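# Put a slip sheet and module into each crate

## Task

For every crate: exactly one slip sheet (thin flat sheet) must lie flat on the crate floor, and exactly one module (small metal block) must rest on top of that sheet with the same side up that it has at the start; every crate must end up still standing level on the table.

## Robot and tools

Robot: two arms. left_arm carries a two-finger gripper; right_arm carries a suction cup (vacuum tool). Nothing may end up off the table, and a loose object may occasionally get nudged by an outside push.

Frame: every position, orientation and offset uses the scene frame. Its origin sits at table-top height, halfway between the two arms' nominal bases; +z points up, +x points out over the table, and left_arm is on the +y side (this does not match left/right in the images). Reported positions are in metres and can be off by a few centimetres, more at long reach. Orientations are quaternions in w,x,y,z order.

The 16-number row (used by execute_actions and move): a single flat list for both arms, each number in [-1, 1]. Order: left_arm dx, dy, dz, rx, ry, rz, left_gripper position, force_limit, speed; then right_arm dx, dy, dz, rx, ry, rz, suction. The six pose numbers per arm are offsets, not poses: they count from that arm's Hand target as it stood when the action or move began, along scene axes, with rotation about the Hand target's position. Scale: 1.0 = 0.6 m for dx/dy/dz and 180 degrees for rx/ry/rz, which together form one rotation vector. All zeros re-commands the current Hand target. Gripper numbers are absolute settings: position +1 fully open (85 mm), pads touch near -0.8, -1 closes until blocked; force_limit and speed both -1..+1 (speed about 20, 85, 150 mm/s at -1, 0, +1); both start at +1. Suction above 0.01 is on, otherwise off, and it persists. To leave a tool unchanged, repeat its last values; 0 is a real command.

execute_actions(actions, cameras): actions is a list of actions; each action is a table of up to 15 rows, one row per 1/30 s step; a short table repeats its last row to fill 15 steps. Every row in an action is measured from the start pose of that action, so sending the same offset twice moves twice. An empty list just reports state and images.

move(target, speed, blend, stop_force, zero, blocking, cameras): straight-line path for each arm toward the offset row (or a list of up to 15 rows, all counted from the same starting Hand targets). speed in m/s, 0.002 to 1, default 0.25 (rotation up to twice that in rad/s); may be one value or one per target. blend in m rounds corners in a list. stop_force 12 to 80 N (one value for both arms) ends an arm's path when it feels that much push along its travel; use it only with slow moves, not when the tool rotates, and omit it when backing away from a contact. zero (default true) re-zeroes the force reading first. blocking=false returns after 0.5 s while the move continues (not allowed with stop_force). Paths do not avoid obstacles or the other arm and last at most 10 s. The result adds a move: line (done, off_target, moving, held, fault) and any limits (paced = pose clipped, held = steps withheld).

wait(seconds 0 to 10), stop() to brake a running move, zoom_image(camera, region [x0,y0,x1,y1] pixels, up to 504x504) on cam_head_left, cam_head_right, cam_left_wrist or cam_right_wrist (all 896x504). finished_scene(scene) ends the scene irreversibly; check the goal first.

Result lines: end_effector_position and quaternion per arm; Hand target (the last commanded pose after clipping, which the next offsets count from); joint velocities ('within noise' = still); flange force along the tool's own axes (noisy; 'no reading' near singular poses). Gripper: object_status 0 moving, 1 blocked while opening, 2 blocked while closing (a grip), 3 reached position or pads met; position_measured in counts (3 open, 78 about 60 mm, 130 about 40 mm, 180 about 20 mm, 230 closed). Suction: suction_measured near 0 means no seal, 0.83+ airtight; part_present is 1 above 0.50.

Geometry: gripper fingers point along its +z and close along its y; the reported point is between closed pads, tips extend about 19 mm past it. The cup point is the rim center, cup faces its +z, rim is 41 mm wide and must sit fully on a smooth flat face; the tool body widens to about 9 cm sideways starting roughly 3 cm behind the rim. Under vacuum a held part sits up to 16 mm closer to the tool. To release, set the part down first, then switch suction off.

Controller: each step the commanded pose is clipped to 70 mm and 16 degrees from the measured pose; the arm may stop short, so send the remaining distance again.

Avoid: drops, releasing moving parts, fast impacts, pressing past firm contact (stiff arms fault), squeezing hard on a part still resting on something, heavy fast swings, and any contact between the two arms. 150 N outside force or a joint torque at its limit (144 N m for the three big joints, 36 N m for the wrist joints) freezes the arm for 10 s. Long stretched or straining poses heat motors; a MOTOR HOT line warns, and overheating brakes the arm for 30 s or more.

Each tool is called after "Call:" in YAML: its name, and indented under it one key for each argument.

## Session

Call:
execute_actions:
  actions: []

Scene clock: 0.00 s.
left_arm: end_effector_position=(+0.7077, +0.4508, +0.2550) position_measured=3 object_status=3 end_effector_quat_wxyz=(-0.157, -0.567, +0.780, -0.215) | right_arm: end_effector_position=(+0.0246, -0.7041, +0.3885) suction_measured=0.00 part_present=0 end_effector_quat_wxyz=(+0.666, +0.270, +0.625, +0.305)
Joint positions: left_arm=[0.391 0.851 0.798 0.505 -1.711 0.916] | right_arm=[-2.23 -0.113 -0.42 -1.423 -2.224 1.066]
Joint velocities: within noise
Flange force (N): no reading
Hand target: left_arm +0.7077, +0.4508, +0.2550; -0.157, -0.567, +0.780, -0.215 | right_arm +0.0246, -0.7041, +0.3885; +0.666, +0.270, +0.625, +0.305

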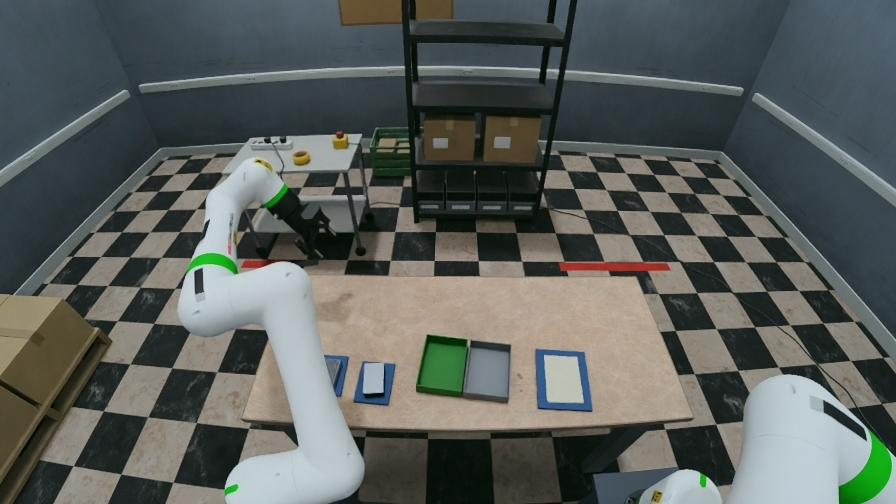

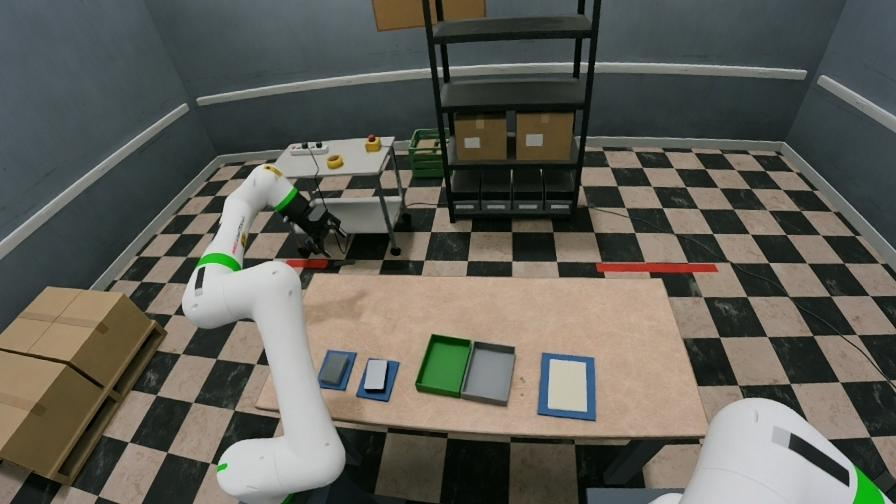

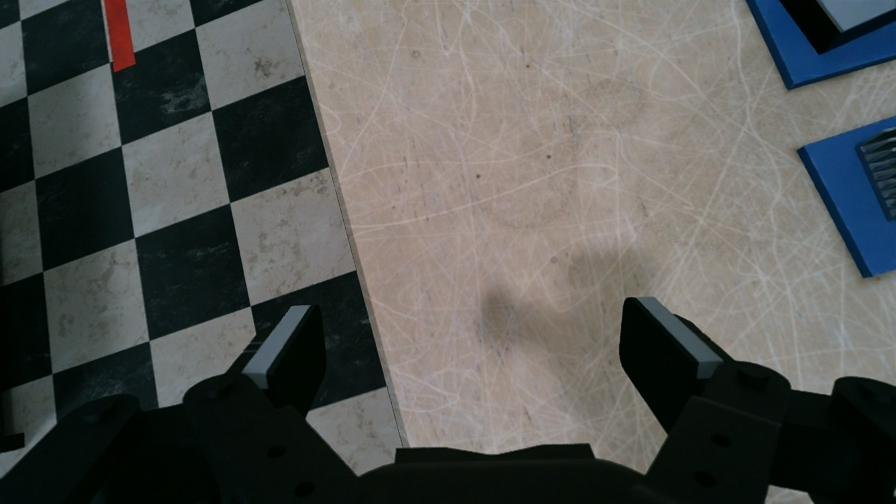

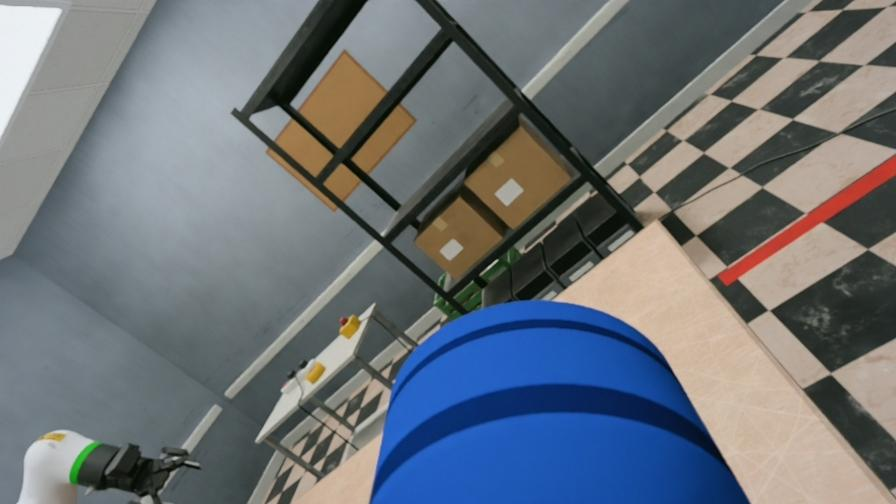

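Call:
zoom_image:
  camera: "cam_head_right"
  region: [300, 310, 620, 450]

Call:
zoom_image:
  camera: "cam_head_right"
  region: [310, 335, 410, 410]

Call:
zoom_image:
  camera: "cam_head_left"
  region: [310, 310, 630, 450]

Call:
zoom_image:
  camera: "cam_left_wrist"
  region: [700, 0, 896, 300]

Scaled by 1.575 from the camera's 896x504 image, which has a finer 1280x720 frame.

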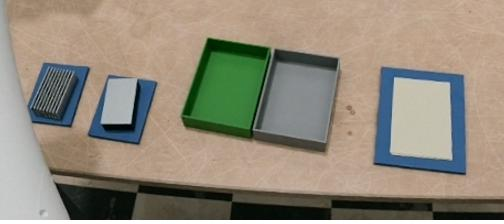

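Scaled by 5.040 from the camera's 896x504 image, which has a finer 1280x720 frame.

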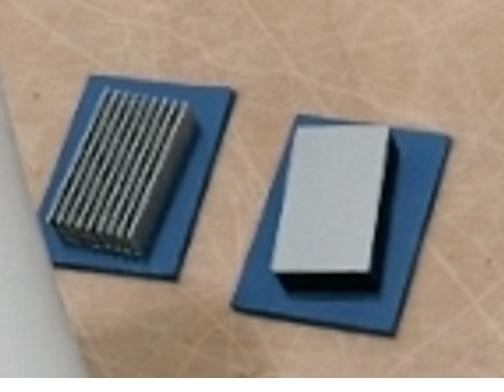

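Scaled by 1.575 from the camera's 896x504 image, which has a finer 1280x720 frame.

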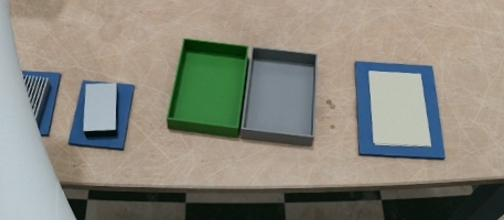

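Scaled by 1.680 from the camera's 896x504 image, which has a finer 1280x720 frame.

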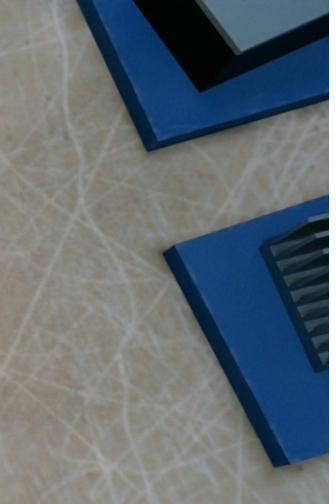

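Call:
move:
  target: [-0.35,-0.25,0.3,0.148,-0.108,-0.390,1,0,0,0.6,0.65,0.1,0,0.5,0,0]
  speed: 0.3

Scene clock: 13.73 s.
left_arm: end_effector_position=(+0.4977, +0.3008, +0.4350) position_measured=3 object_status=3 end_effector_quat_wxyz=(+0.000, +0.000, +1.000, +0.001) | right_arm: end_effector_position=(+0.3846, -0.3141, +0.4485) suction_measured=0.00 part_present=0 end_effector_quat_wxyz=(+0.029, +0.406, +0.913, +0.025)
Joint positions: left_arm=[-0.018 0.306 0.648 -0.001 -1.913 0.044] | right_arm=[0.601 0.034 0.311 0.024 -1.776 -1.45]
Joint velocities: within noise
Flange force (N): left_arm=[1.5 0.8 -1.0] | right_arm=[2.2 -1.4 -0.9]
Hand target: left_arm +0.4977, +0.3008, +0.4350; +0.000, +0.000, +1.000, +0.001 | right_arm +0.3846, -0.3141, +0.4485; +0.028, +0.406, +0.913, +0.025
Off the commanded pose: left_arm 0.000 m, 0 deg | right_arm 0.000 m, 0 deg.
move: done; limits=paced

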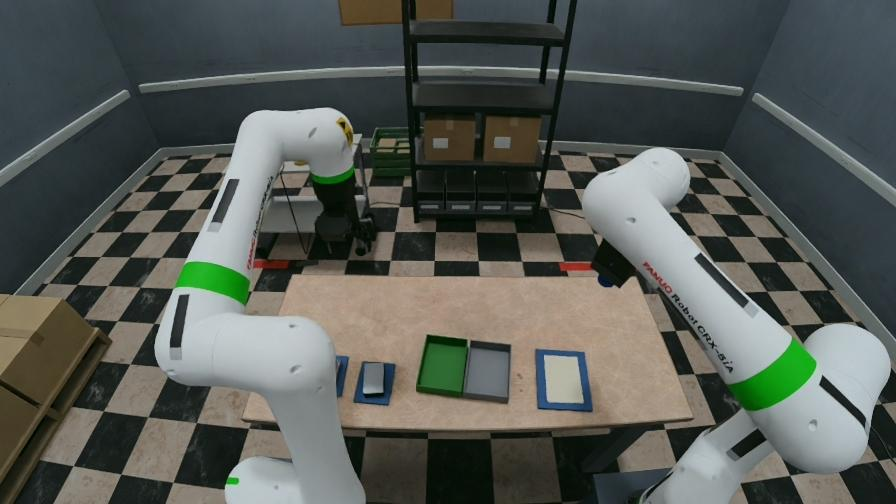

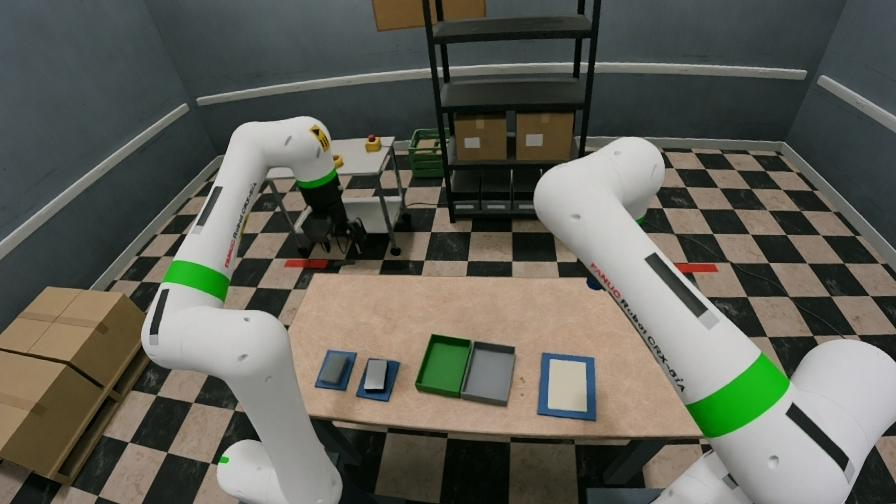

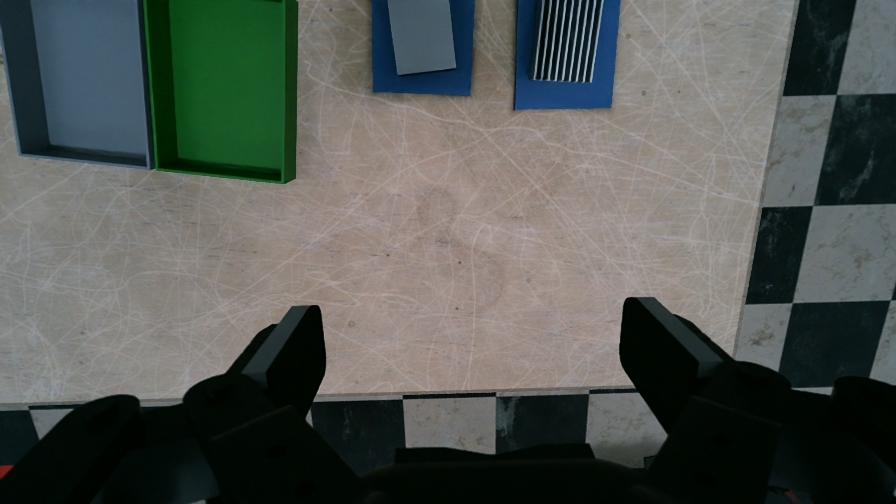

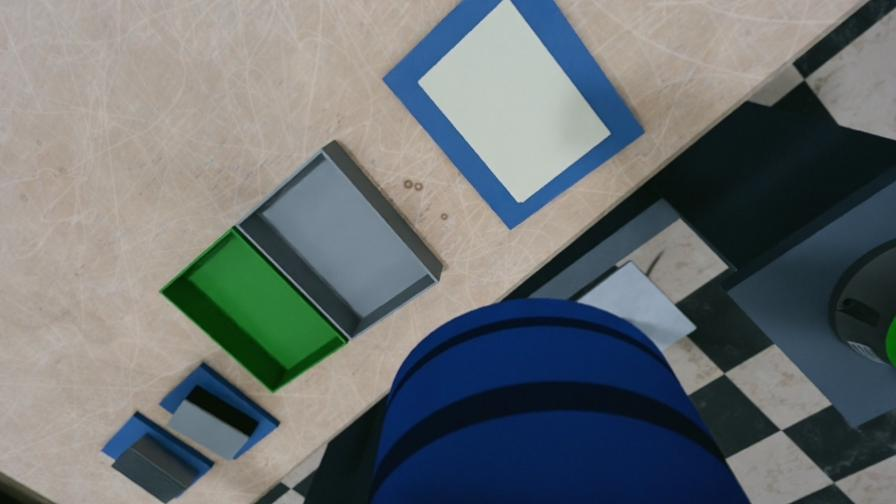

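Call:
move:
  target: [-0.25,0,0,0,0,0,1,0,0,0,0,0,0,0,0,0]
  speed: 0.3
  cameras: ["cam_left_wrist","cam_right_wrist"]

Scene clock: 16.13 s.
left_arm: end_effector_position=(+0.3478, +0.3008, +0.4350) position_measured=3 object_status=3 end_effector_quat_wxyz=(+0.000, +0.000, +1.000, +0.001) | right_arm: end_effector_position=(+0.3846, -0.3141, +0.4485) suction_measured=0.00 part_present=0 end_effector_quat_wxyz=(+0.028, +0.406, +0.913, +0.025)
Joint positions: left_arm=[-0.035 -0.073 0.225 -0.001 -1.869 0.062] | right_arm=[0.601 0.034 0.311 0.024 -1.776 -1.45]
Joint velocities: within noise
Flange force (N): left_arm=[0.3 1.1 -0.7] | right_arm=[2.6 -0.4 -2.1]
Hand target: left_arm +0.3477, +0.3008, +0.4350; +0.000, +0.000, +1.000, +0.001 | right_arm +0.3846, -0.3141, +0.4485; +0.028, +0.406, +0.913, +0.025
Off the commanded pose: left_arm 0.000 m, 0 deg | right_arm 0.000 m, 0 deg.
move: done
Images, in order (width x height): cam_left_wrist 896x504, cam_right_wrist 896x504.

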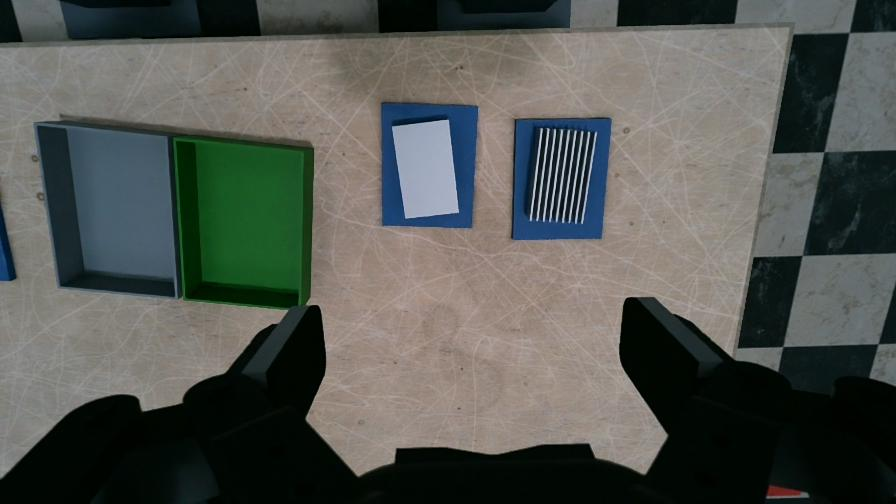

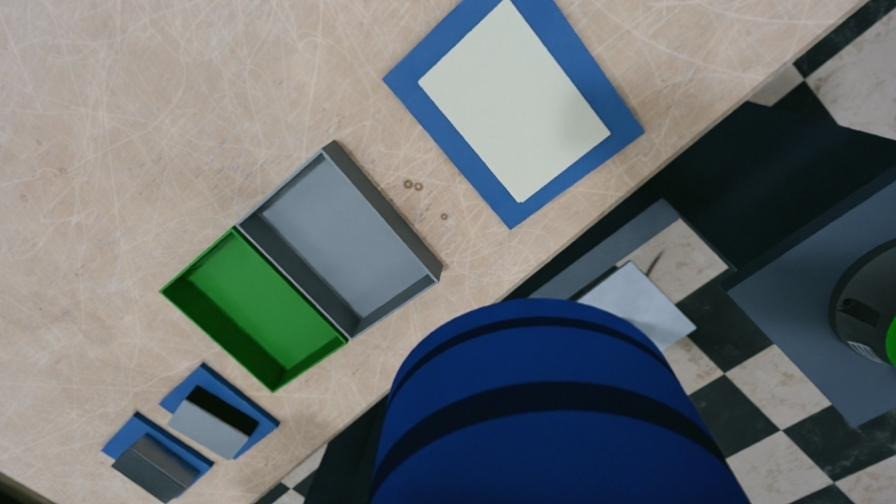

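Call:
move:
  target: [0.0,-0.1,-0.2,0,0,0,-0.9,0,0,-0.2,0,0.1,0,0,0,0]
  speed: 0.3
  cameras: ["cam_left_wrist","cam_right_wrist"]

Scene clock: 24.80 s.
left_arm: end_effector_position=(+0.3477, +0.2408, +0.3150) position_measured=232 object_status=0 end_effector_quat_wxyz=(+0.000, +0.000, +1.000, +0.001) | right_arm: end_effector_position=(+0.2646, -0.3141, +0.5085) suction_measured=0.00 part_present=0 end_effector_quat_wxyz=(+0.028, +0.406, +0.913, +0.025)
Joint positions: left_arm=[-0.186 -0.051 -0.038 -0.001 -1.585 0.213] | right_arm=[0.818 -0.193 0.247 0.041 -1.945 -1.656]
Joint velocities: within noise
Flange force (N): left_arm=[-1.6 -0.4 -1.3] | right_arm=[2.6 0.2 -2.0]
Hand target: left_arm +0.3477, +0.2408, +0.3150; +0.000, +0.000, +1.000, +0.001 | right_arm +0.2646, -0.3141, +0.5085; +0.028, +0.406, +0.913, +0.025
Off the commanded pose: left_arm 0.000 m, 0 deg | right_arm 0.000 m, 0 deg.
move: done
Images, in order (width x height): cam_left_wrist 896x504, cam_right_wrist 896x504.

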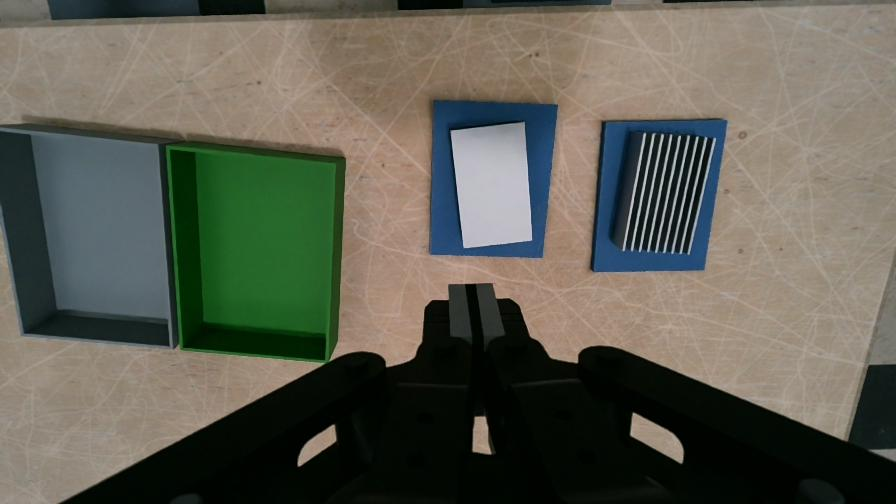

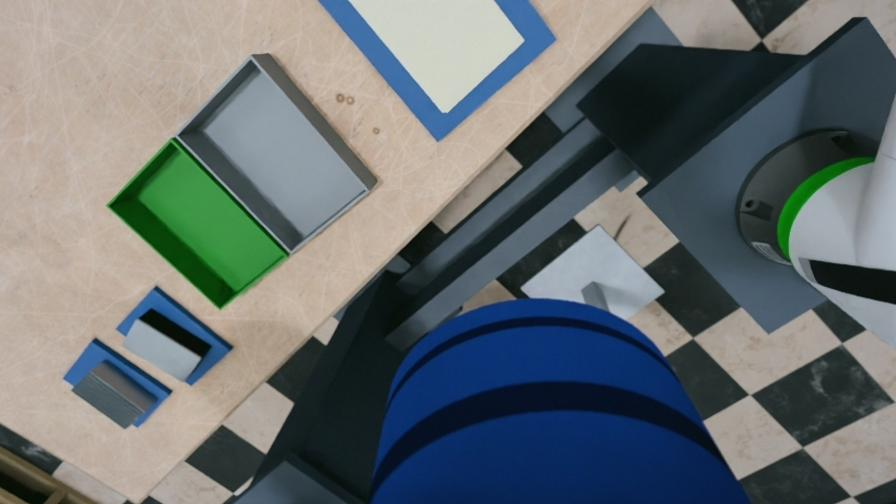

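Call:
move:
  target: [0.0,0,0,0,0,0,-0.9,0,0,0.15,0.19,-0.1,0,0,0.267,0]
  speed: 0.3
  cameras: ["cam_left_wrist","cam_right_wrist"]

Call:
zoom_image:
  camera: "cam_left_wrist"
  region: [400, 80, 760, 290]

Call:
zoom_image:
  camera: "cam_left_wrist"
  region: [0, 100, 400, 380]

Scene clock: 41.60 s.
left_arm: end_effector_position=(+0.3477, +0.2408, +0.3150) position_measured=232 object_status=3 end_effector_quat_wxyz=(+0.000, +0.000, +1.000, +0.001) | right_arm: end_effector_position=(+0.3546, -0.2001, +0.4485) suction_measured=0.00 part_present=0 end_effector_quat_wxyz=(+0.016, -0.001, +0.999, +0.034)
Joint positions: left_arm=[-0.186 -0.051 -0.038 -0.001 -1.585 0.213] | right_arm=[0.8 0.101 0.397 -0.024 -1.795 -0.822]
Joint velocities: within noise
Flange force (N): left_arm=[-1.5 0.1 -0.9] | right_arm=[2.5 0.5 -2.3]
Hand target: left_arm +0.3477, +0.2408, +0.3150; +0.000, +0.000, +1.000, +0.001 | right_arm +0.3546, -0.2001, +0.4485; +0.016, -0.001, +0.999, +0.034
Off the commanded pose: left_arm 0.000 m, 0 deg | right_arm 0.000 m, 0 deg.
move: done
Images, in order (width x height): cam_left_wrist 896x504, cam_right_wrist 896x504.

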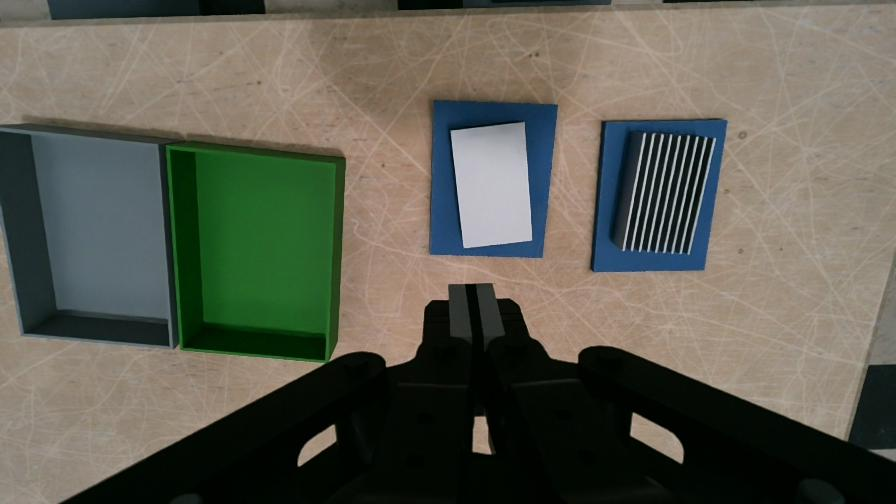

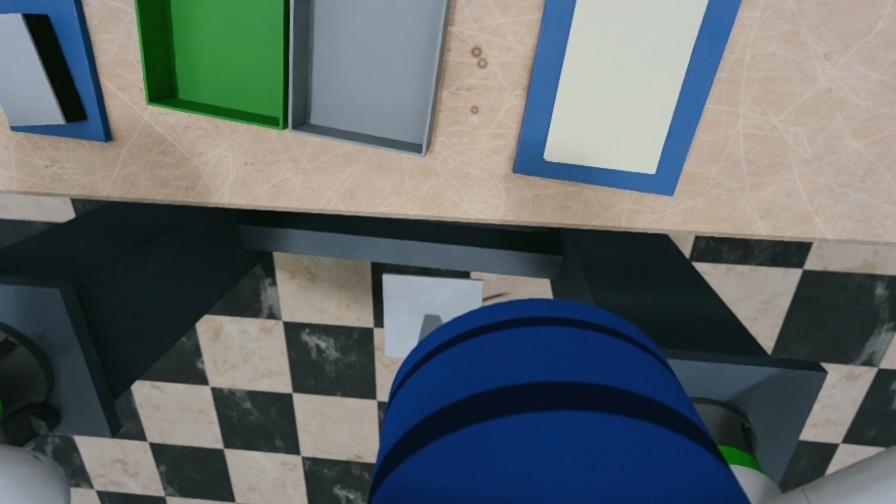

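Scaled by 1.400 from the camera's 896x504 image, which has a finer 1280x720 frame.

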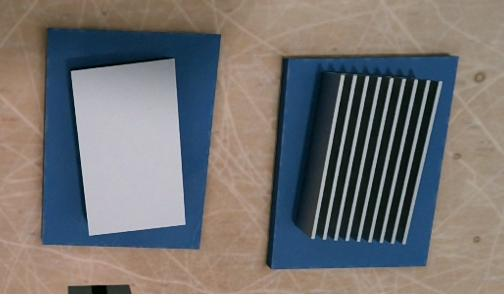

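Scaled by 1.260 from the camera's 896x504 image, which has a finer 1280x720 frame.

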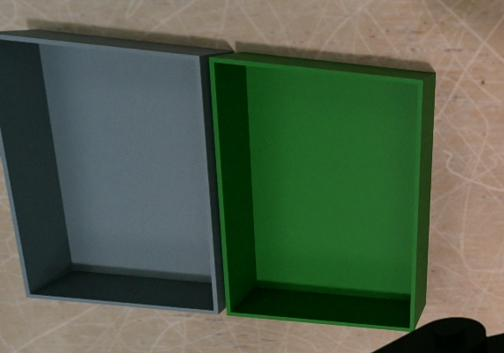

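Call:
move:
  target: [0.0,0,0,0,0,0,-0.9,0,0,0.25,-0.05,0,-0.0216,0.0102,-0.0006,0]
  speed: 0.3
  cameras: ["cam_right_wrist"]

Call:
zoom_image:
  camera: "cam_right_wrist"
  region: [450, 80, 850, 380]

Scene clock: 46.60 s.
left_arm: end_effector_position=(+0.3477, +0.2408, +0.3150) position_measured=232 object_status=3 end_effector_quat_wxyz=(+0.000, +0.000, +1.000, +0.001) | right_arm: end_effector_position=(+0.5046, -0.2301, +0.4485) suction_measured=0.00 part_present=0 end_effector_quat_wxyz=(+0.000, +0.000, +1.000, +0.000)
Joint positions: left_arm=[-0.186 -0.051 -0.038 -0.001 -1.585 0.213] | right_arm=[0.587 0.52 0.94 -0.001 -1.991 -0.605]
Joint velocities: within noise
Flange force (N): left_arm=[-1.2 -0.1 -1.3] | right_arm=no reading
Hand target: left_arm +0.3477, +0.2408, +0.3150; +0.000, +0.000, +1.000, +0.001 | right_arm +0.5046, -0.2301, +0.4485; +0.000, +0.000, +1.000, +0.000
Off the commanded pose: left_arm 0.000 m, 0 deg | right_arm 0.000 m, 0 deg.
move: done
Images, in order (width x height): cam_right_wrist 896x504.

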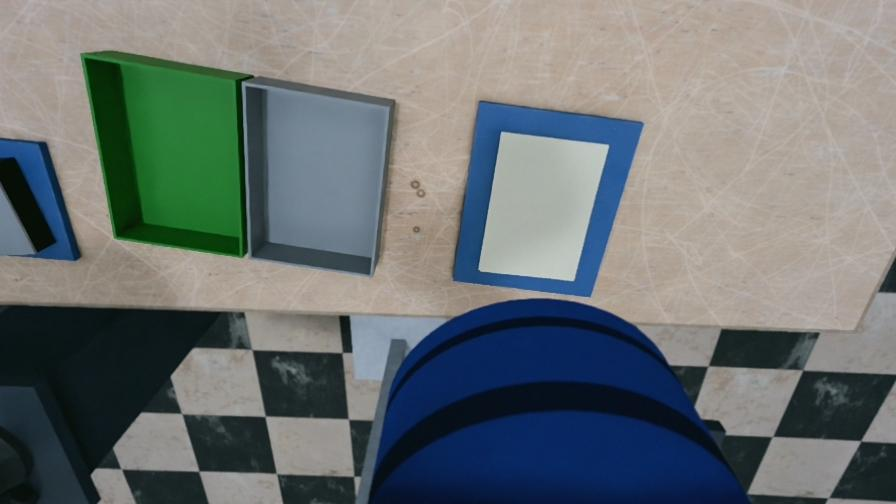

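Scaled by 1.260 from the camera's 896x504 image, which has a finer 1280x720 frame.

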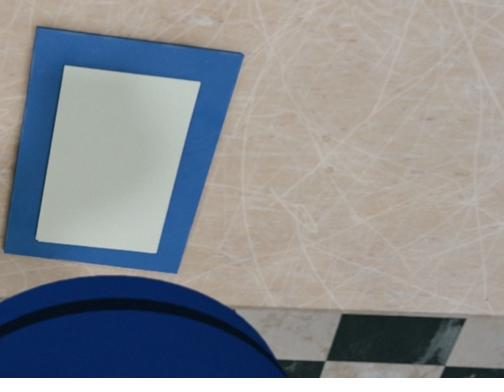

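Call:
move:
  target: [0.0,0,0,0,0,0,-0.9,0,0,-0.0744,-0.1165,-0.33,0,0,0,0]
  speed: 0.3
  cameras: ["cam_right_wrist"]

Scene clock: 51.13 s.
left_arm: end_effector_position=(+0.3477, +0.2408, +0.3150) position_measured=232 object_status=3 end_effector_quat_wxyz=(+0.000, +0.000, +1.000, +0.001) | right_arm: end_effector_position=(+0.4600, -0.3000, +0.2505) suction_measured=0.00 part_present=0 end_effector_quat_wxyz=(+0.000, +0.000, +1.000, +0.000)
Joint positions: left_arm=[-0.186 -0.051 -0.038 -0.001 -1.585 0.213] | right_arm=[0.526 0.255 0.107 -0.001 -1.422 -0.543]
Joint velocities: within noise
Flange force (N): left_arm=[-1.9 0.1 -0.9] | right_arm=[3.8 0.5 -1.6]
Hand target: left_arm +0.3477, +0.2408, +0.3150; +0.000, +0.000, +1.000, +0.001 | right_arm +0.4599, -0.3000, +0.2505; +0.000, +0.000, +1.000, +0.000
Off the commanded pose: left_arm 0.000 m, 0 deg | right_arm 0.000 m, 0 deg.
move: done
Images, in order (width x height): cam_right_wrist 896x504.

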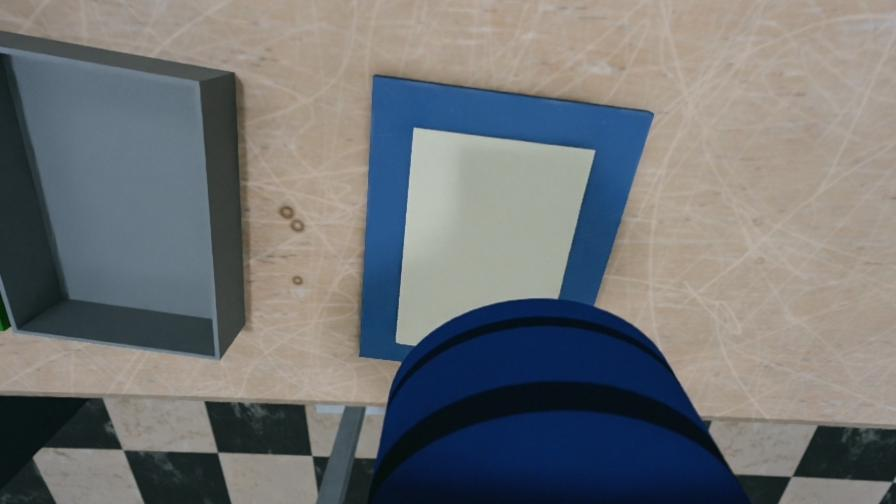

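Call:
move:
  target: [0.0,0,0,0,0,0,-0.9,0,0,-0.1667,-0.02,-0.25,0,0,0,0]
  speed: 0.25
  cameras: ["cam_right_wrist","cam_head_right","cam_head_left"]

Call:
zoom_image:
  camera: "cam_head_right"
  region: [480, 280, 680, 440]

Call:
zoom_image:
  camera: "cam_head_left"
  region: [480, 280, 680, 440]

Scene clock: 60.47 s.
left_arm: end_effector_position=(+0.3477, +0.2408, +0.3150) position_measured=232 object_status=3 end_effector_quat_wxyz=(+0.000, +0.000, +1.000, +0.001) | right_arm: end_effector_position=(+0.3599, -0.3120, +0.1005) suction_measured=0.00 part_present=0 end_effector_quat_wxyz=(+0.000, +0.000, +1.000, +0.000)
Joint positions: left_arm=[-0.186 -0.051 -0.038 -0.001 -1.585 0.213] | right_arm=[0.621 0.143 -0.4 -0.001 -1.027 -0.639]
Joint velocities: within noise
Flange force (N): left_arm=[-0.6 0.5 -0.8] | right_arm=[2.3 1.4 -2.8]
Hand target: left_arm +0.3477, +0.2408, +0.3150; +0.000, +0.000, +1.000, +0.001 | right_arm +0.3599, -0.3120, +0.1005; +0.000, +0.000, +1.000, +0.000
Off the commanded pose: left_arm 0.000 m, 0 deg | right_arm 0.000 m, 0 deg.
move: done
Images, in order (width x height): cam_head_left 896x504, cam_head_right 896x504, cam_right_wrist 896x504.

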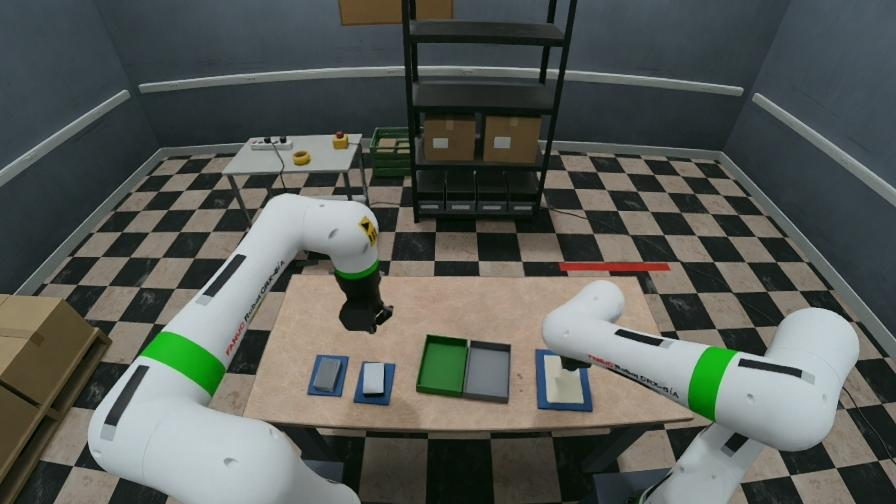

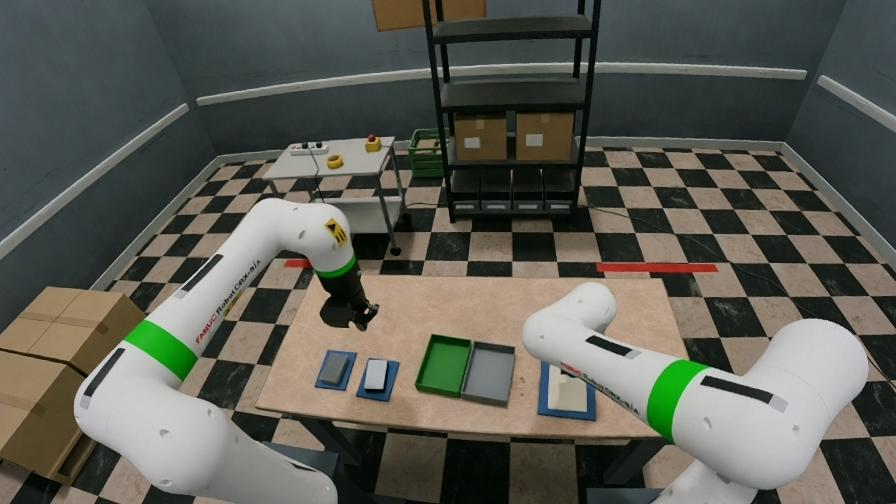

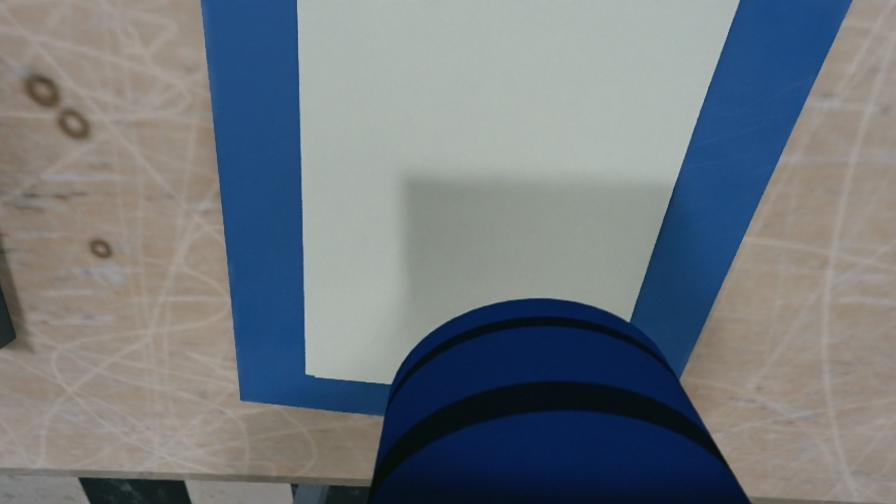

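Scaled by 2.520 from the camera's 896x504 image, which has a finer 1280x720 frame.

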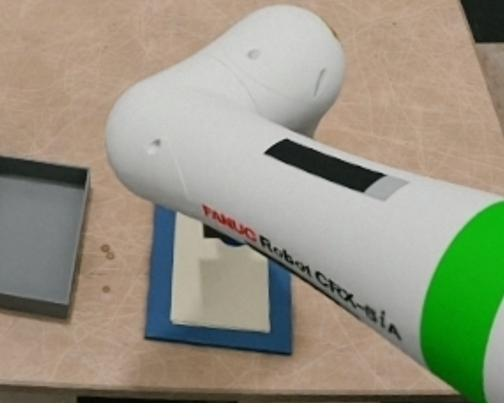

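Scaled by 2.520 from the camera's 896x504 image, which has a finer 1280x720 frame.

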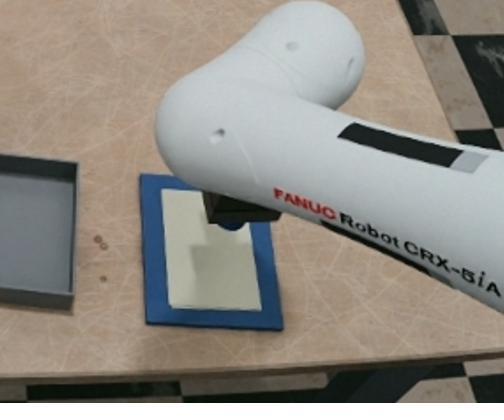

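Call:
move:
  target: [0.0,0,0,0,0,0,-0.9,0,0,0,0,-0.11,0,0,0,0]
  speed: 0.15
  cameras: []

Call:
move:
  target: [0.0,0,0,0,0,0,-0.9,0,0,0,0,-0.07,0,0,0,1]
  speed: 0.02
  stop_force: 12
  cameras: ["cam_right_wrist"]

Scene clock: 64.73 s.
left_arm: end_effector_position=(+0.3477, +0.2408, +0.3150) position_measured=232 object_status=3 end_effector_quat_wxyz=(+0.000, +0.000, +1.000, +0.001) | right_arm: end_effector_position=(+0.3598, -0.3119, +0.0345) suction_measured=0.00 part_present=0 end_effector_quat_wxyz=(+0.000, +0.000, +1.000, +0.001)
Joint positions: left_arm=[-0.186 -0.051 -0.038 -0.001 -1.585 0.213] | right_arm=[0.622 0.248 -0.462 -0.001 -0.861 -0.639]
Joint velocities: within noise
Flange force (N): left_arm=[-1.2 0.1 -0.9] | right_arm=[1.7 0.4 -3.4]
Hand target: left_arm +0.3477, +0.2408, +0.3150; +0.000, +0.000, +1.000, +0.001 | right_arm +0.3599, -0.3120, +0.0345; +0.000, +0.000, +1.000, +0.000
Off the commanded pose: left_arm 0.000 m, 0 deg | right_arm 0.000 m, 0 deg.
move: done
No camera images: "cameras" was empty.

Scene clock: 67.27 s.
left_arm: end_effector_position=(+0.3477, +0.2408, +0.3150) position_measured=232 object_status=3 end_effector_quat_wxyz=(+0.000, +0.000, +1.000, +0.001) | right_arm: end_effector_position=(+0.3600, -0.3119, -0.0036) suction_measured=0.93 part_present=1 end_effector_quat_wxyz=(+0.000, +0.000, +1.000, +0.000)
Joint positions: left_arm=[-0.186 -0.051 -0.038 -0.001 -1.585 0.213] | right_arm=[0.621 0.319 -0.486 -0.001 -0.765 -0.638]
Joint velocities: within noise
Flange force (N): left_arm=[-0.8 -0.1 -0.6] | right_arm=[11.1 -1.0 -37.8]
Hand target: left_arm +0.3477, +0.2408, +0.3150; +0.000, +0.000, +1.000, +0.001 | right_arm +0.3600, -0.3120, -0.0036; +0.000, +0.000, +1.000, +0.000 (not the last commanded pose)
Off the commanded pose: left_arm 0.000 m, 0 deg | right_arm 0.004 m, 0 deg.
move: contact (right_arm)
Images, in order (width x height): cam_right_wrist 896x504.

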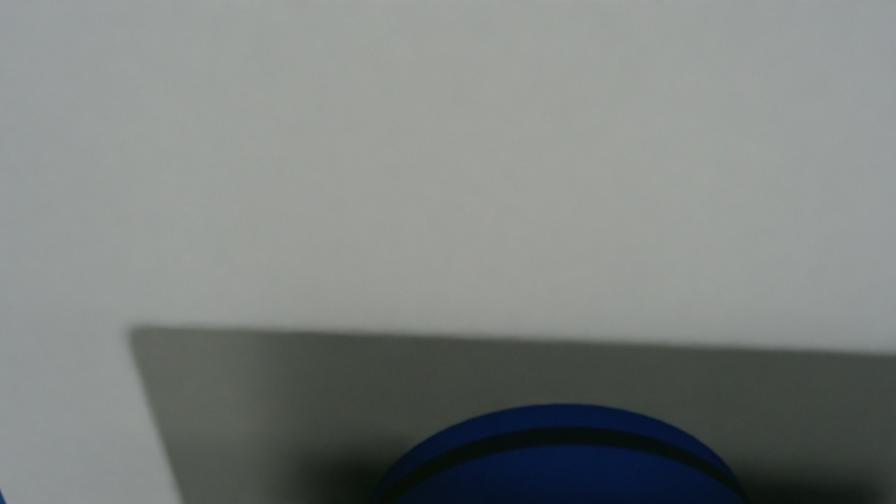

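Call:
move:
  target: [0.0,0,0,0,0,0,-0.9,0,0,0,0,0.08,0,0,0,1]
  speed: 0.04
  cameras: ["cam_right_wrist","cam_head_right","cam_head_left"]

Call:
zoom_image:
  camera: "cam_head_right"
  region: [480, 280, 680, 440]

Call:
zoom_image:
  camera: "cam_head_left"
  region: [480, 280, 680, 440]

Scene clock: 70.70 s.
left_arm: end_effector_position=(+0.3477, +0.2408, +0.3150) position_measured=232 object_status=3 end_effector_quat_wxyz=(+0.000, +0.000, +1.000, +0.001) | right_arm: end_effector_position=(+0.3600, -0.3120, +0.0444) suction_measured=0.93 part_present=1 end_effector_quat_wxyz=(+0.000, +0.000, +1.000, +0.000)
Joint positions: left_arm=[-0.186 -0.051 -0.038 -0.001 -1.585 0.213] | right_arm=[0.621 0.23 -0.455 -0.001 -0.885 -0.639]
Joint velocities: within noise
Flange force (N): left_arm=[0.0 0.5 -0.7] | right_arm=[2.9 0.7 -3.0]
Hand target: left_arm +0.3477, +0.2408, +0.3150; +0.000, +0.000, +1.000, +0.001 | right_arm +0.3600, -0.3120, +0.0444; +0.000, +0.000, +1.000, +0.000
Off the commanded pose: left_arm 0.000 m, 0 deg | right_arm 0.000 m, 0 deg.
move: done
Images, in order (width x height): cam_head_left 896x504, cam_head_right 896x504, cam_right_wrist 896x504.

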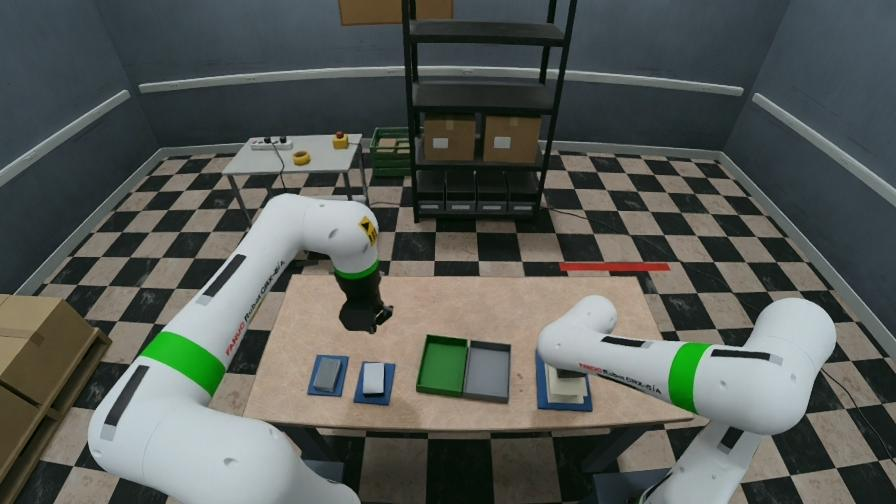

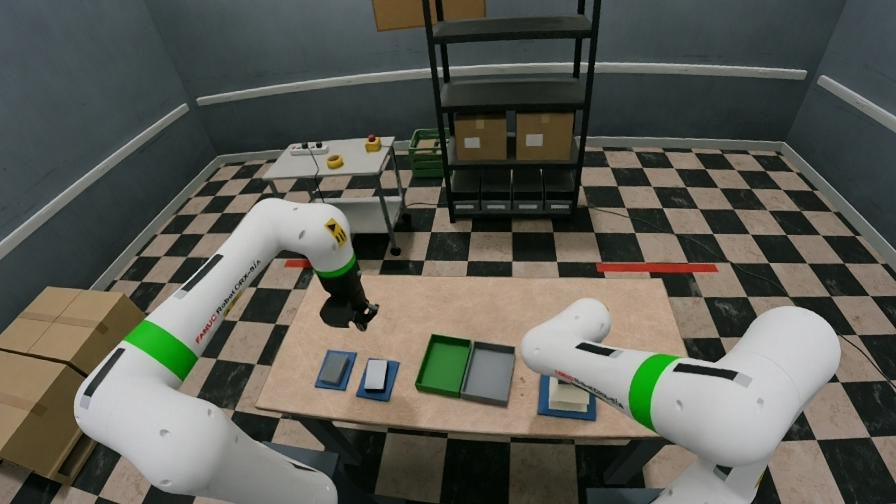

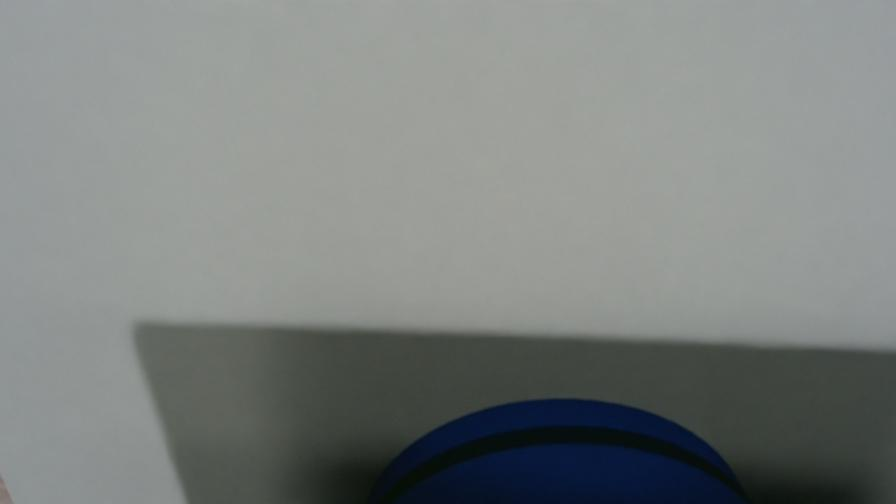

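Scaled by 2.520 from the camera's 896x504 image, which has a finer 1280x720 frame.

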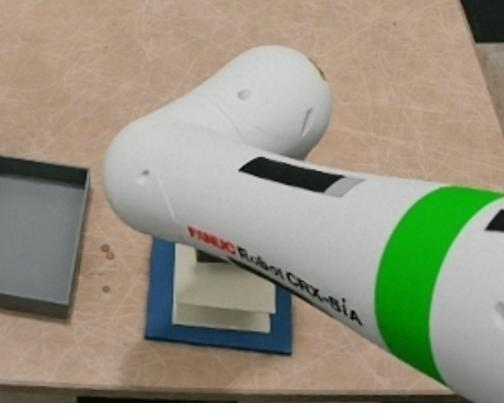

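Scaled by 2.520 from the camera's 896x504 image, which has a finer 1280x720 frame.

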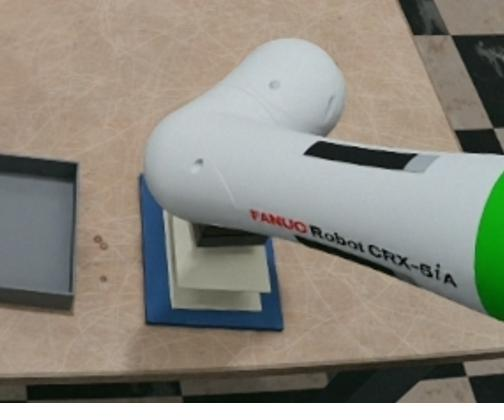

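Call:
move:
  target: [0.0,0,0,0,0,0,-0.9,0,0,0,0,-0.1,0,0,0,1]
  speed: 0.03
  stop_force: 12
  cameras: []

Call:
execute_actions:
  actions:
    - [[0,0,0,0,0,0,-0.9,0,0,0,0,0.0,0,0,0,0]]
    - [[0,0,0,0,0,0,-0.9,0,0,0,0,0.0,0,0,0,0]]
  cameras: []

Call:
move:
  target: [0.0,0,0,0,0,0,-0.9,0,0,0,0,0.05,0,0,0,0]
  speed: 0.05
  cameras: ["cam_right_wrist"]

Scene clock: 77.90 s.
left_arm: end_effector_position=(+0.3477, +0.2408, +0.3150) position_measured=232 object_status=3 end_effector_quat_wxyz=(+0.000, +0.000, +1.000, +0.001) | right_arm: end_effector_position=(+0.3601, -0.3119, -0.0041) suction_measured=0.93 part_present=1 end_effector_quat_wxyz=(+0.000, +0.000, +1.000, +0.001)
Joint positions: left_arm=[-0.186 -0.051 -0.038 -0.001 -1.585 0.213] | right_arm=[0.621 0.32 -0.486 -0.001 -0.763 -0.638]
Joint velocities: within noise
Flange force (N): left_arm=[-0.7 0.6 -0.6] | right_arm=[13.6 -2.0 -56.5]
Hand target: left_arm +0.3477, +0.2408, +0.3150; +0.000, +0.000, +1.000, +0.001 | right_arm +0.3600, -0.3119, -0.0041; +0.000, +0.000, +1.000, +0.000 (not the last commanded pose)
Off the commanded pose: left_arm 0.000 m, 0 deg | right_arm 0.012 m, 0 deg.
move: contact (right_arm)
No camera images: "cameras" was empty.

Scene clock: 79.10 s.
left_arm: end_effector_position=(+0.3477, +0.2408, +0.3150) position_measured=232 object_status=3 end_effector_quat_wxyz=(+0.000, +0.000, +1.000, +0.001) | right_arm: end_effector_position=(+0.3600, -0.3119, -0.0041) suction_measured=0.00 part_present=0 end_effector_quat_wxyz=(+0.000, +0.000, +1.000, +0.001)
Joint positions: left_arm=[-0.186 -0.051 -0.038 -0.001 -1.585 0.213] | right_arm=[0.621 0.32 -0.486 -0.001 -0.763 -0.638]
Joint velocities: within noise
Flange force (N): left_arm=[-0.8 -0.2 -0.8] | right_arm=[18.7 -3.1 -90.7]
Flange force at the end of the 1st action (N): left_arm=[-0.4 0.1 -0.3] | right_arm=[19.3 -3.4 -91.7]
Hand target: left_arm +0.3477, +0.2408, +0.3150; +0.000, +0.000, +1.000, +0.001 | right_arm +0.3600, -0.3119, -0.0041; +0.000, +0.000, +1.000, +0.000
Off the commanded pose: left_arm 0.000 m, 0 deg | right_arm 0.000 m, 0 deg.
No camera images: "cameras" was empty.

Scene clock: 80.03 s.
left_arm: end_effector_position=(+0.3477, +0.2408, +0.3150) position_measured=232 object_status=3 end_effector_quat_wxyz=(+0.000, +0.000, +1.000, +0.001) | right_arm: end_effector_position=(+0.3600, -0.3119, +0.0258) suction_measured=0.00 part_present=0 end_effector_quat_wxyz=(+0.000, +0.000, +1.000, +0.001)
Joint positions: left_arm=[-0.186 -0.051 -0.038 -0.001 -1.585 0.213] | right_arm=[0.621 0.263 -0.468 -0.001 -0.839 -0.639]
Joint velocities: within noise
Flange force (N): left_arm=[-1.6 -0.2 -1.4] | right_arm=[0.7 1.5 -3.3]
Hand target: left_arm +0.3477, +0.2408, +0.3150; +0.000, +0.000, +1.000, +0.001 | right_arm +0.3600, -0.3119, +0.0259; +0.000, +0.000, +1.000, +0.000
Off the commanded pose: left_arm 0.000 m, 0 deg | right_arm 0.000 m, 0 deg.
move: done
Images, in order (width x height): cam_right_wrist 896x504.

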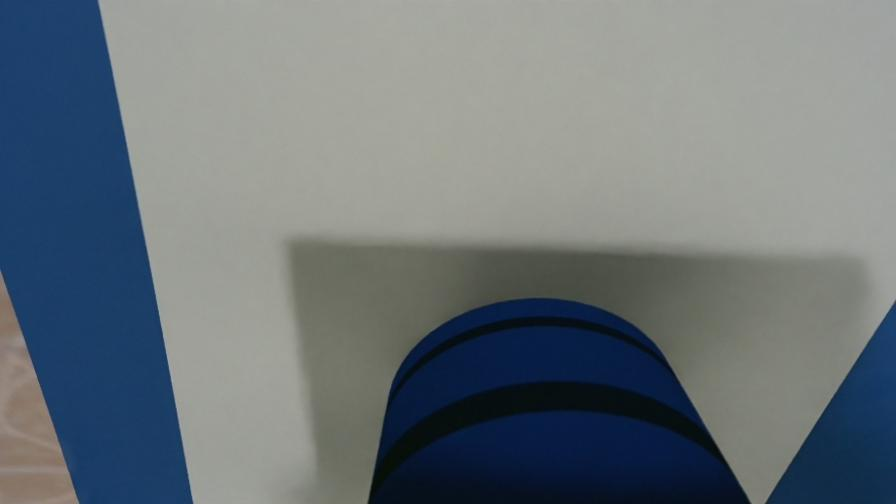

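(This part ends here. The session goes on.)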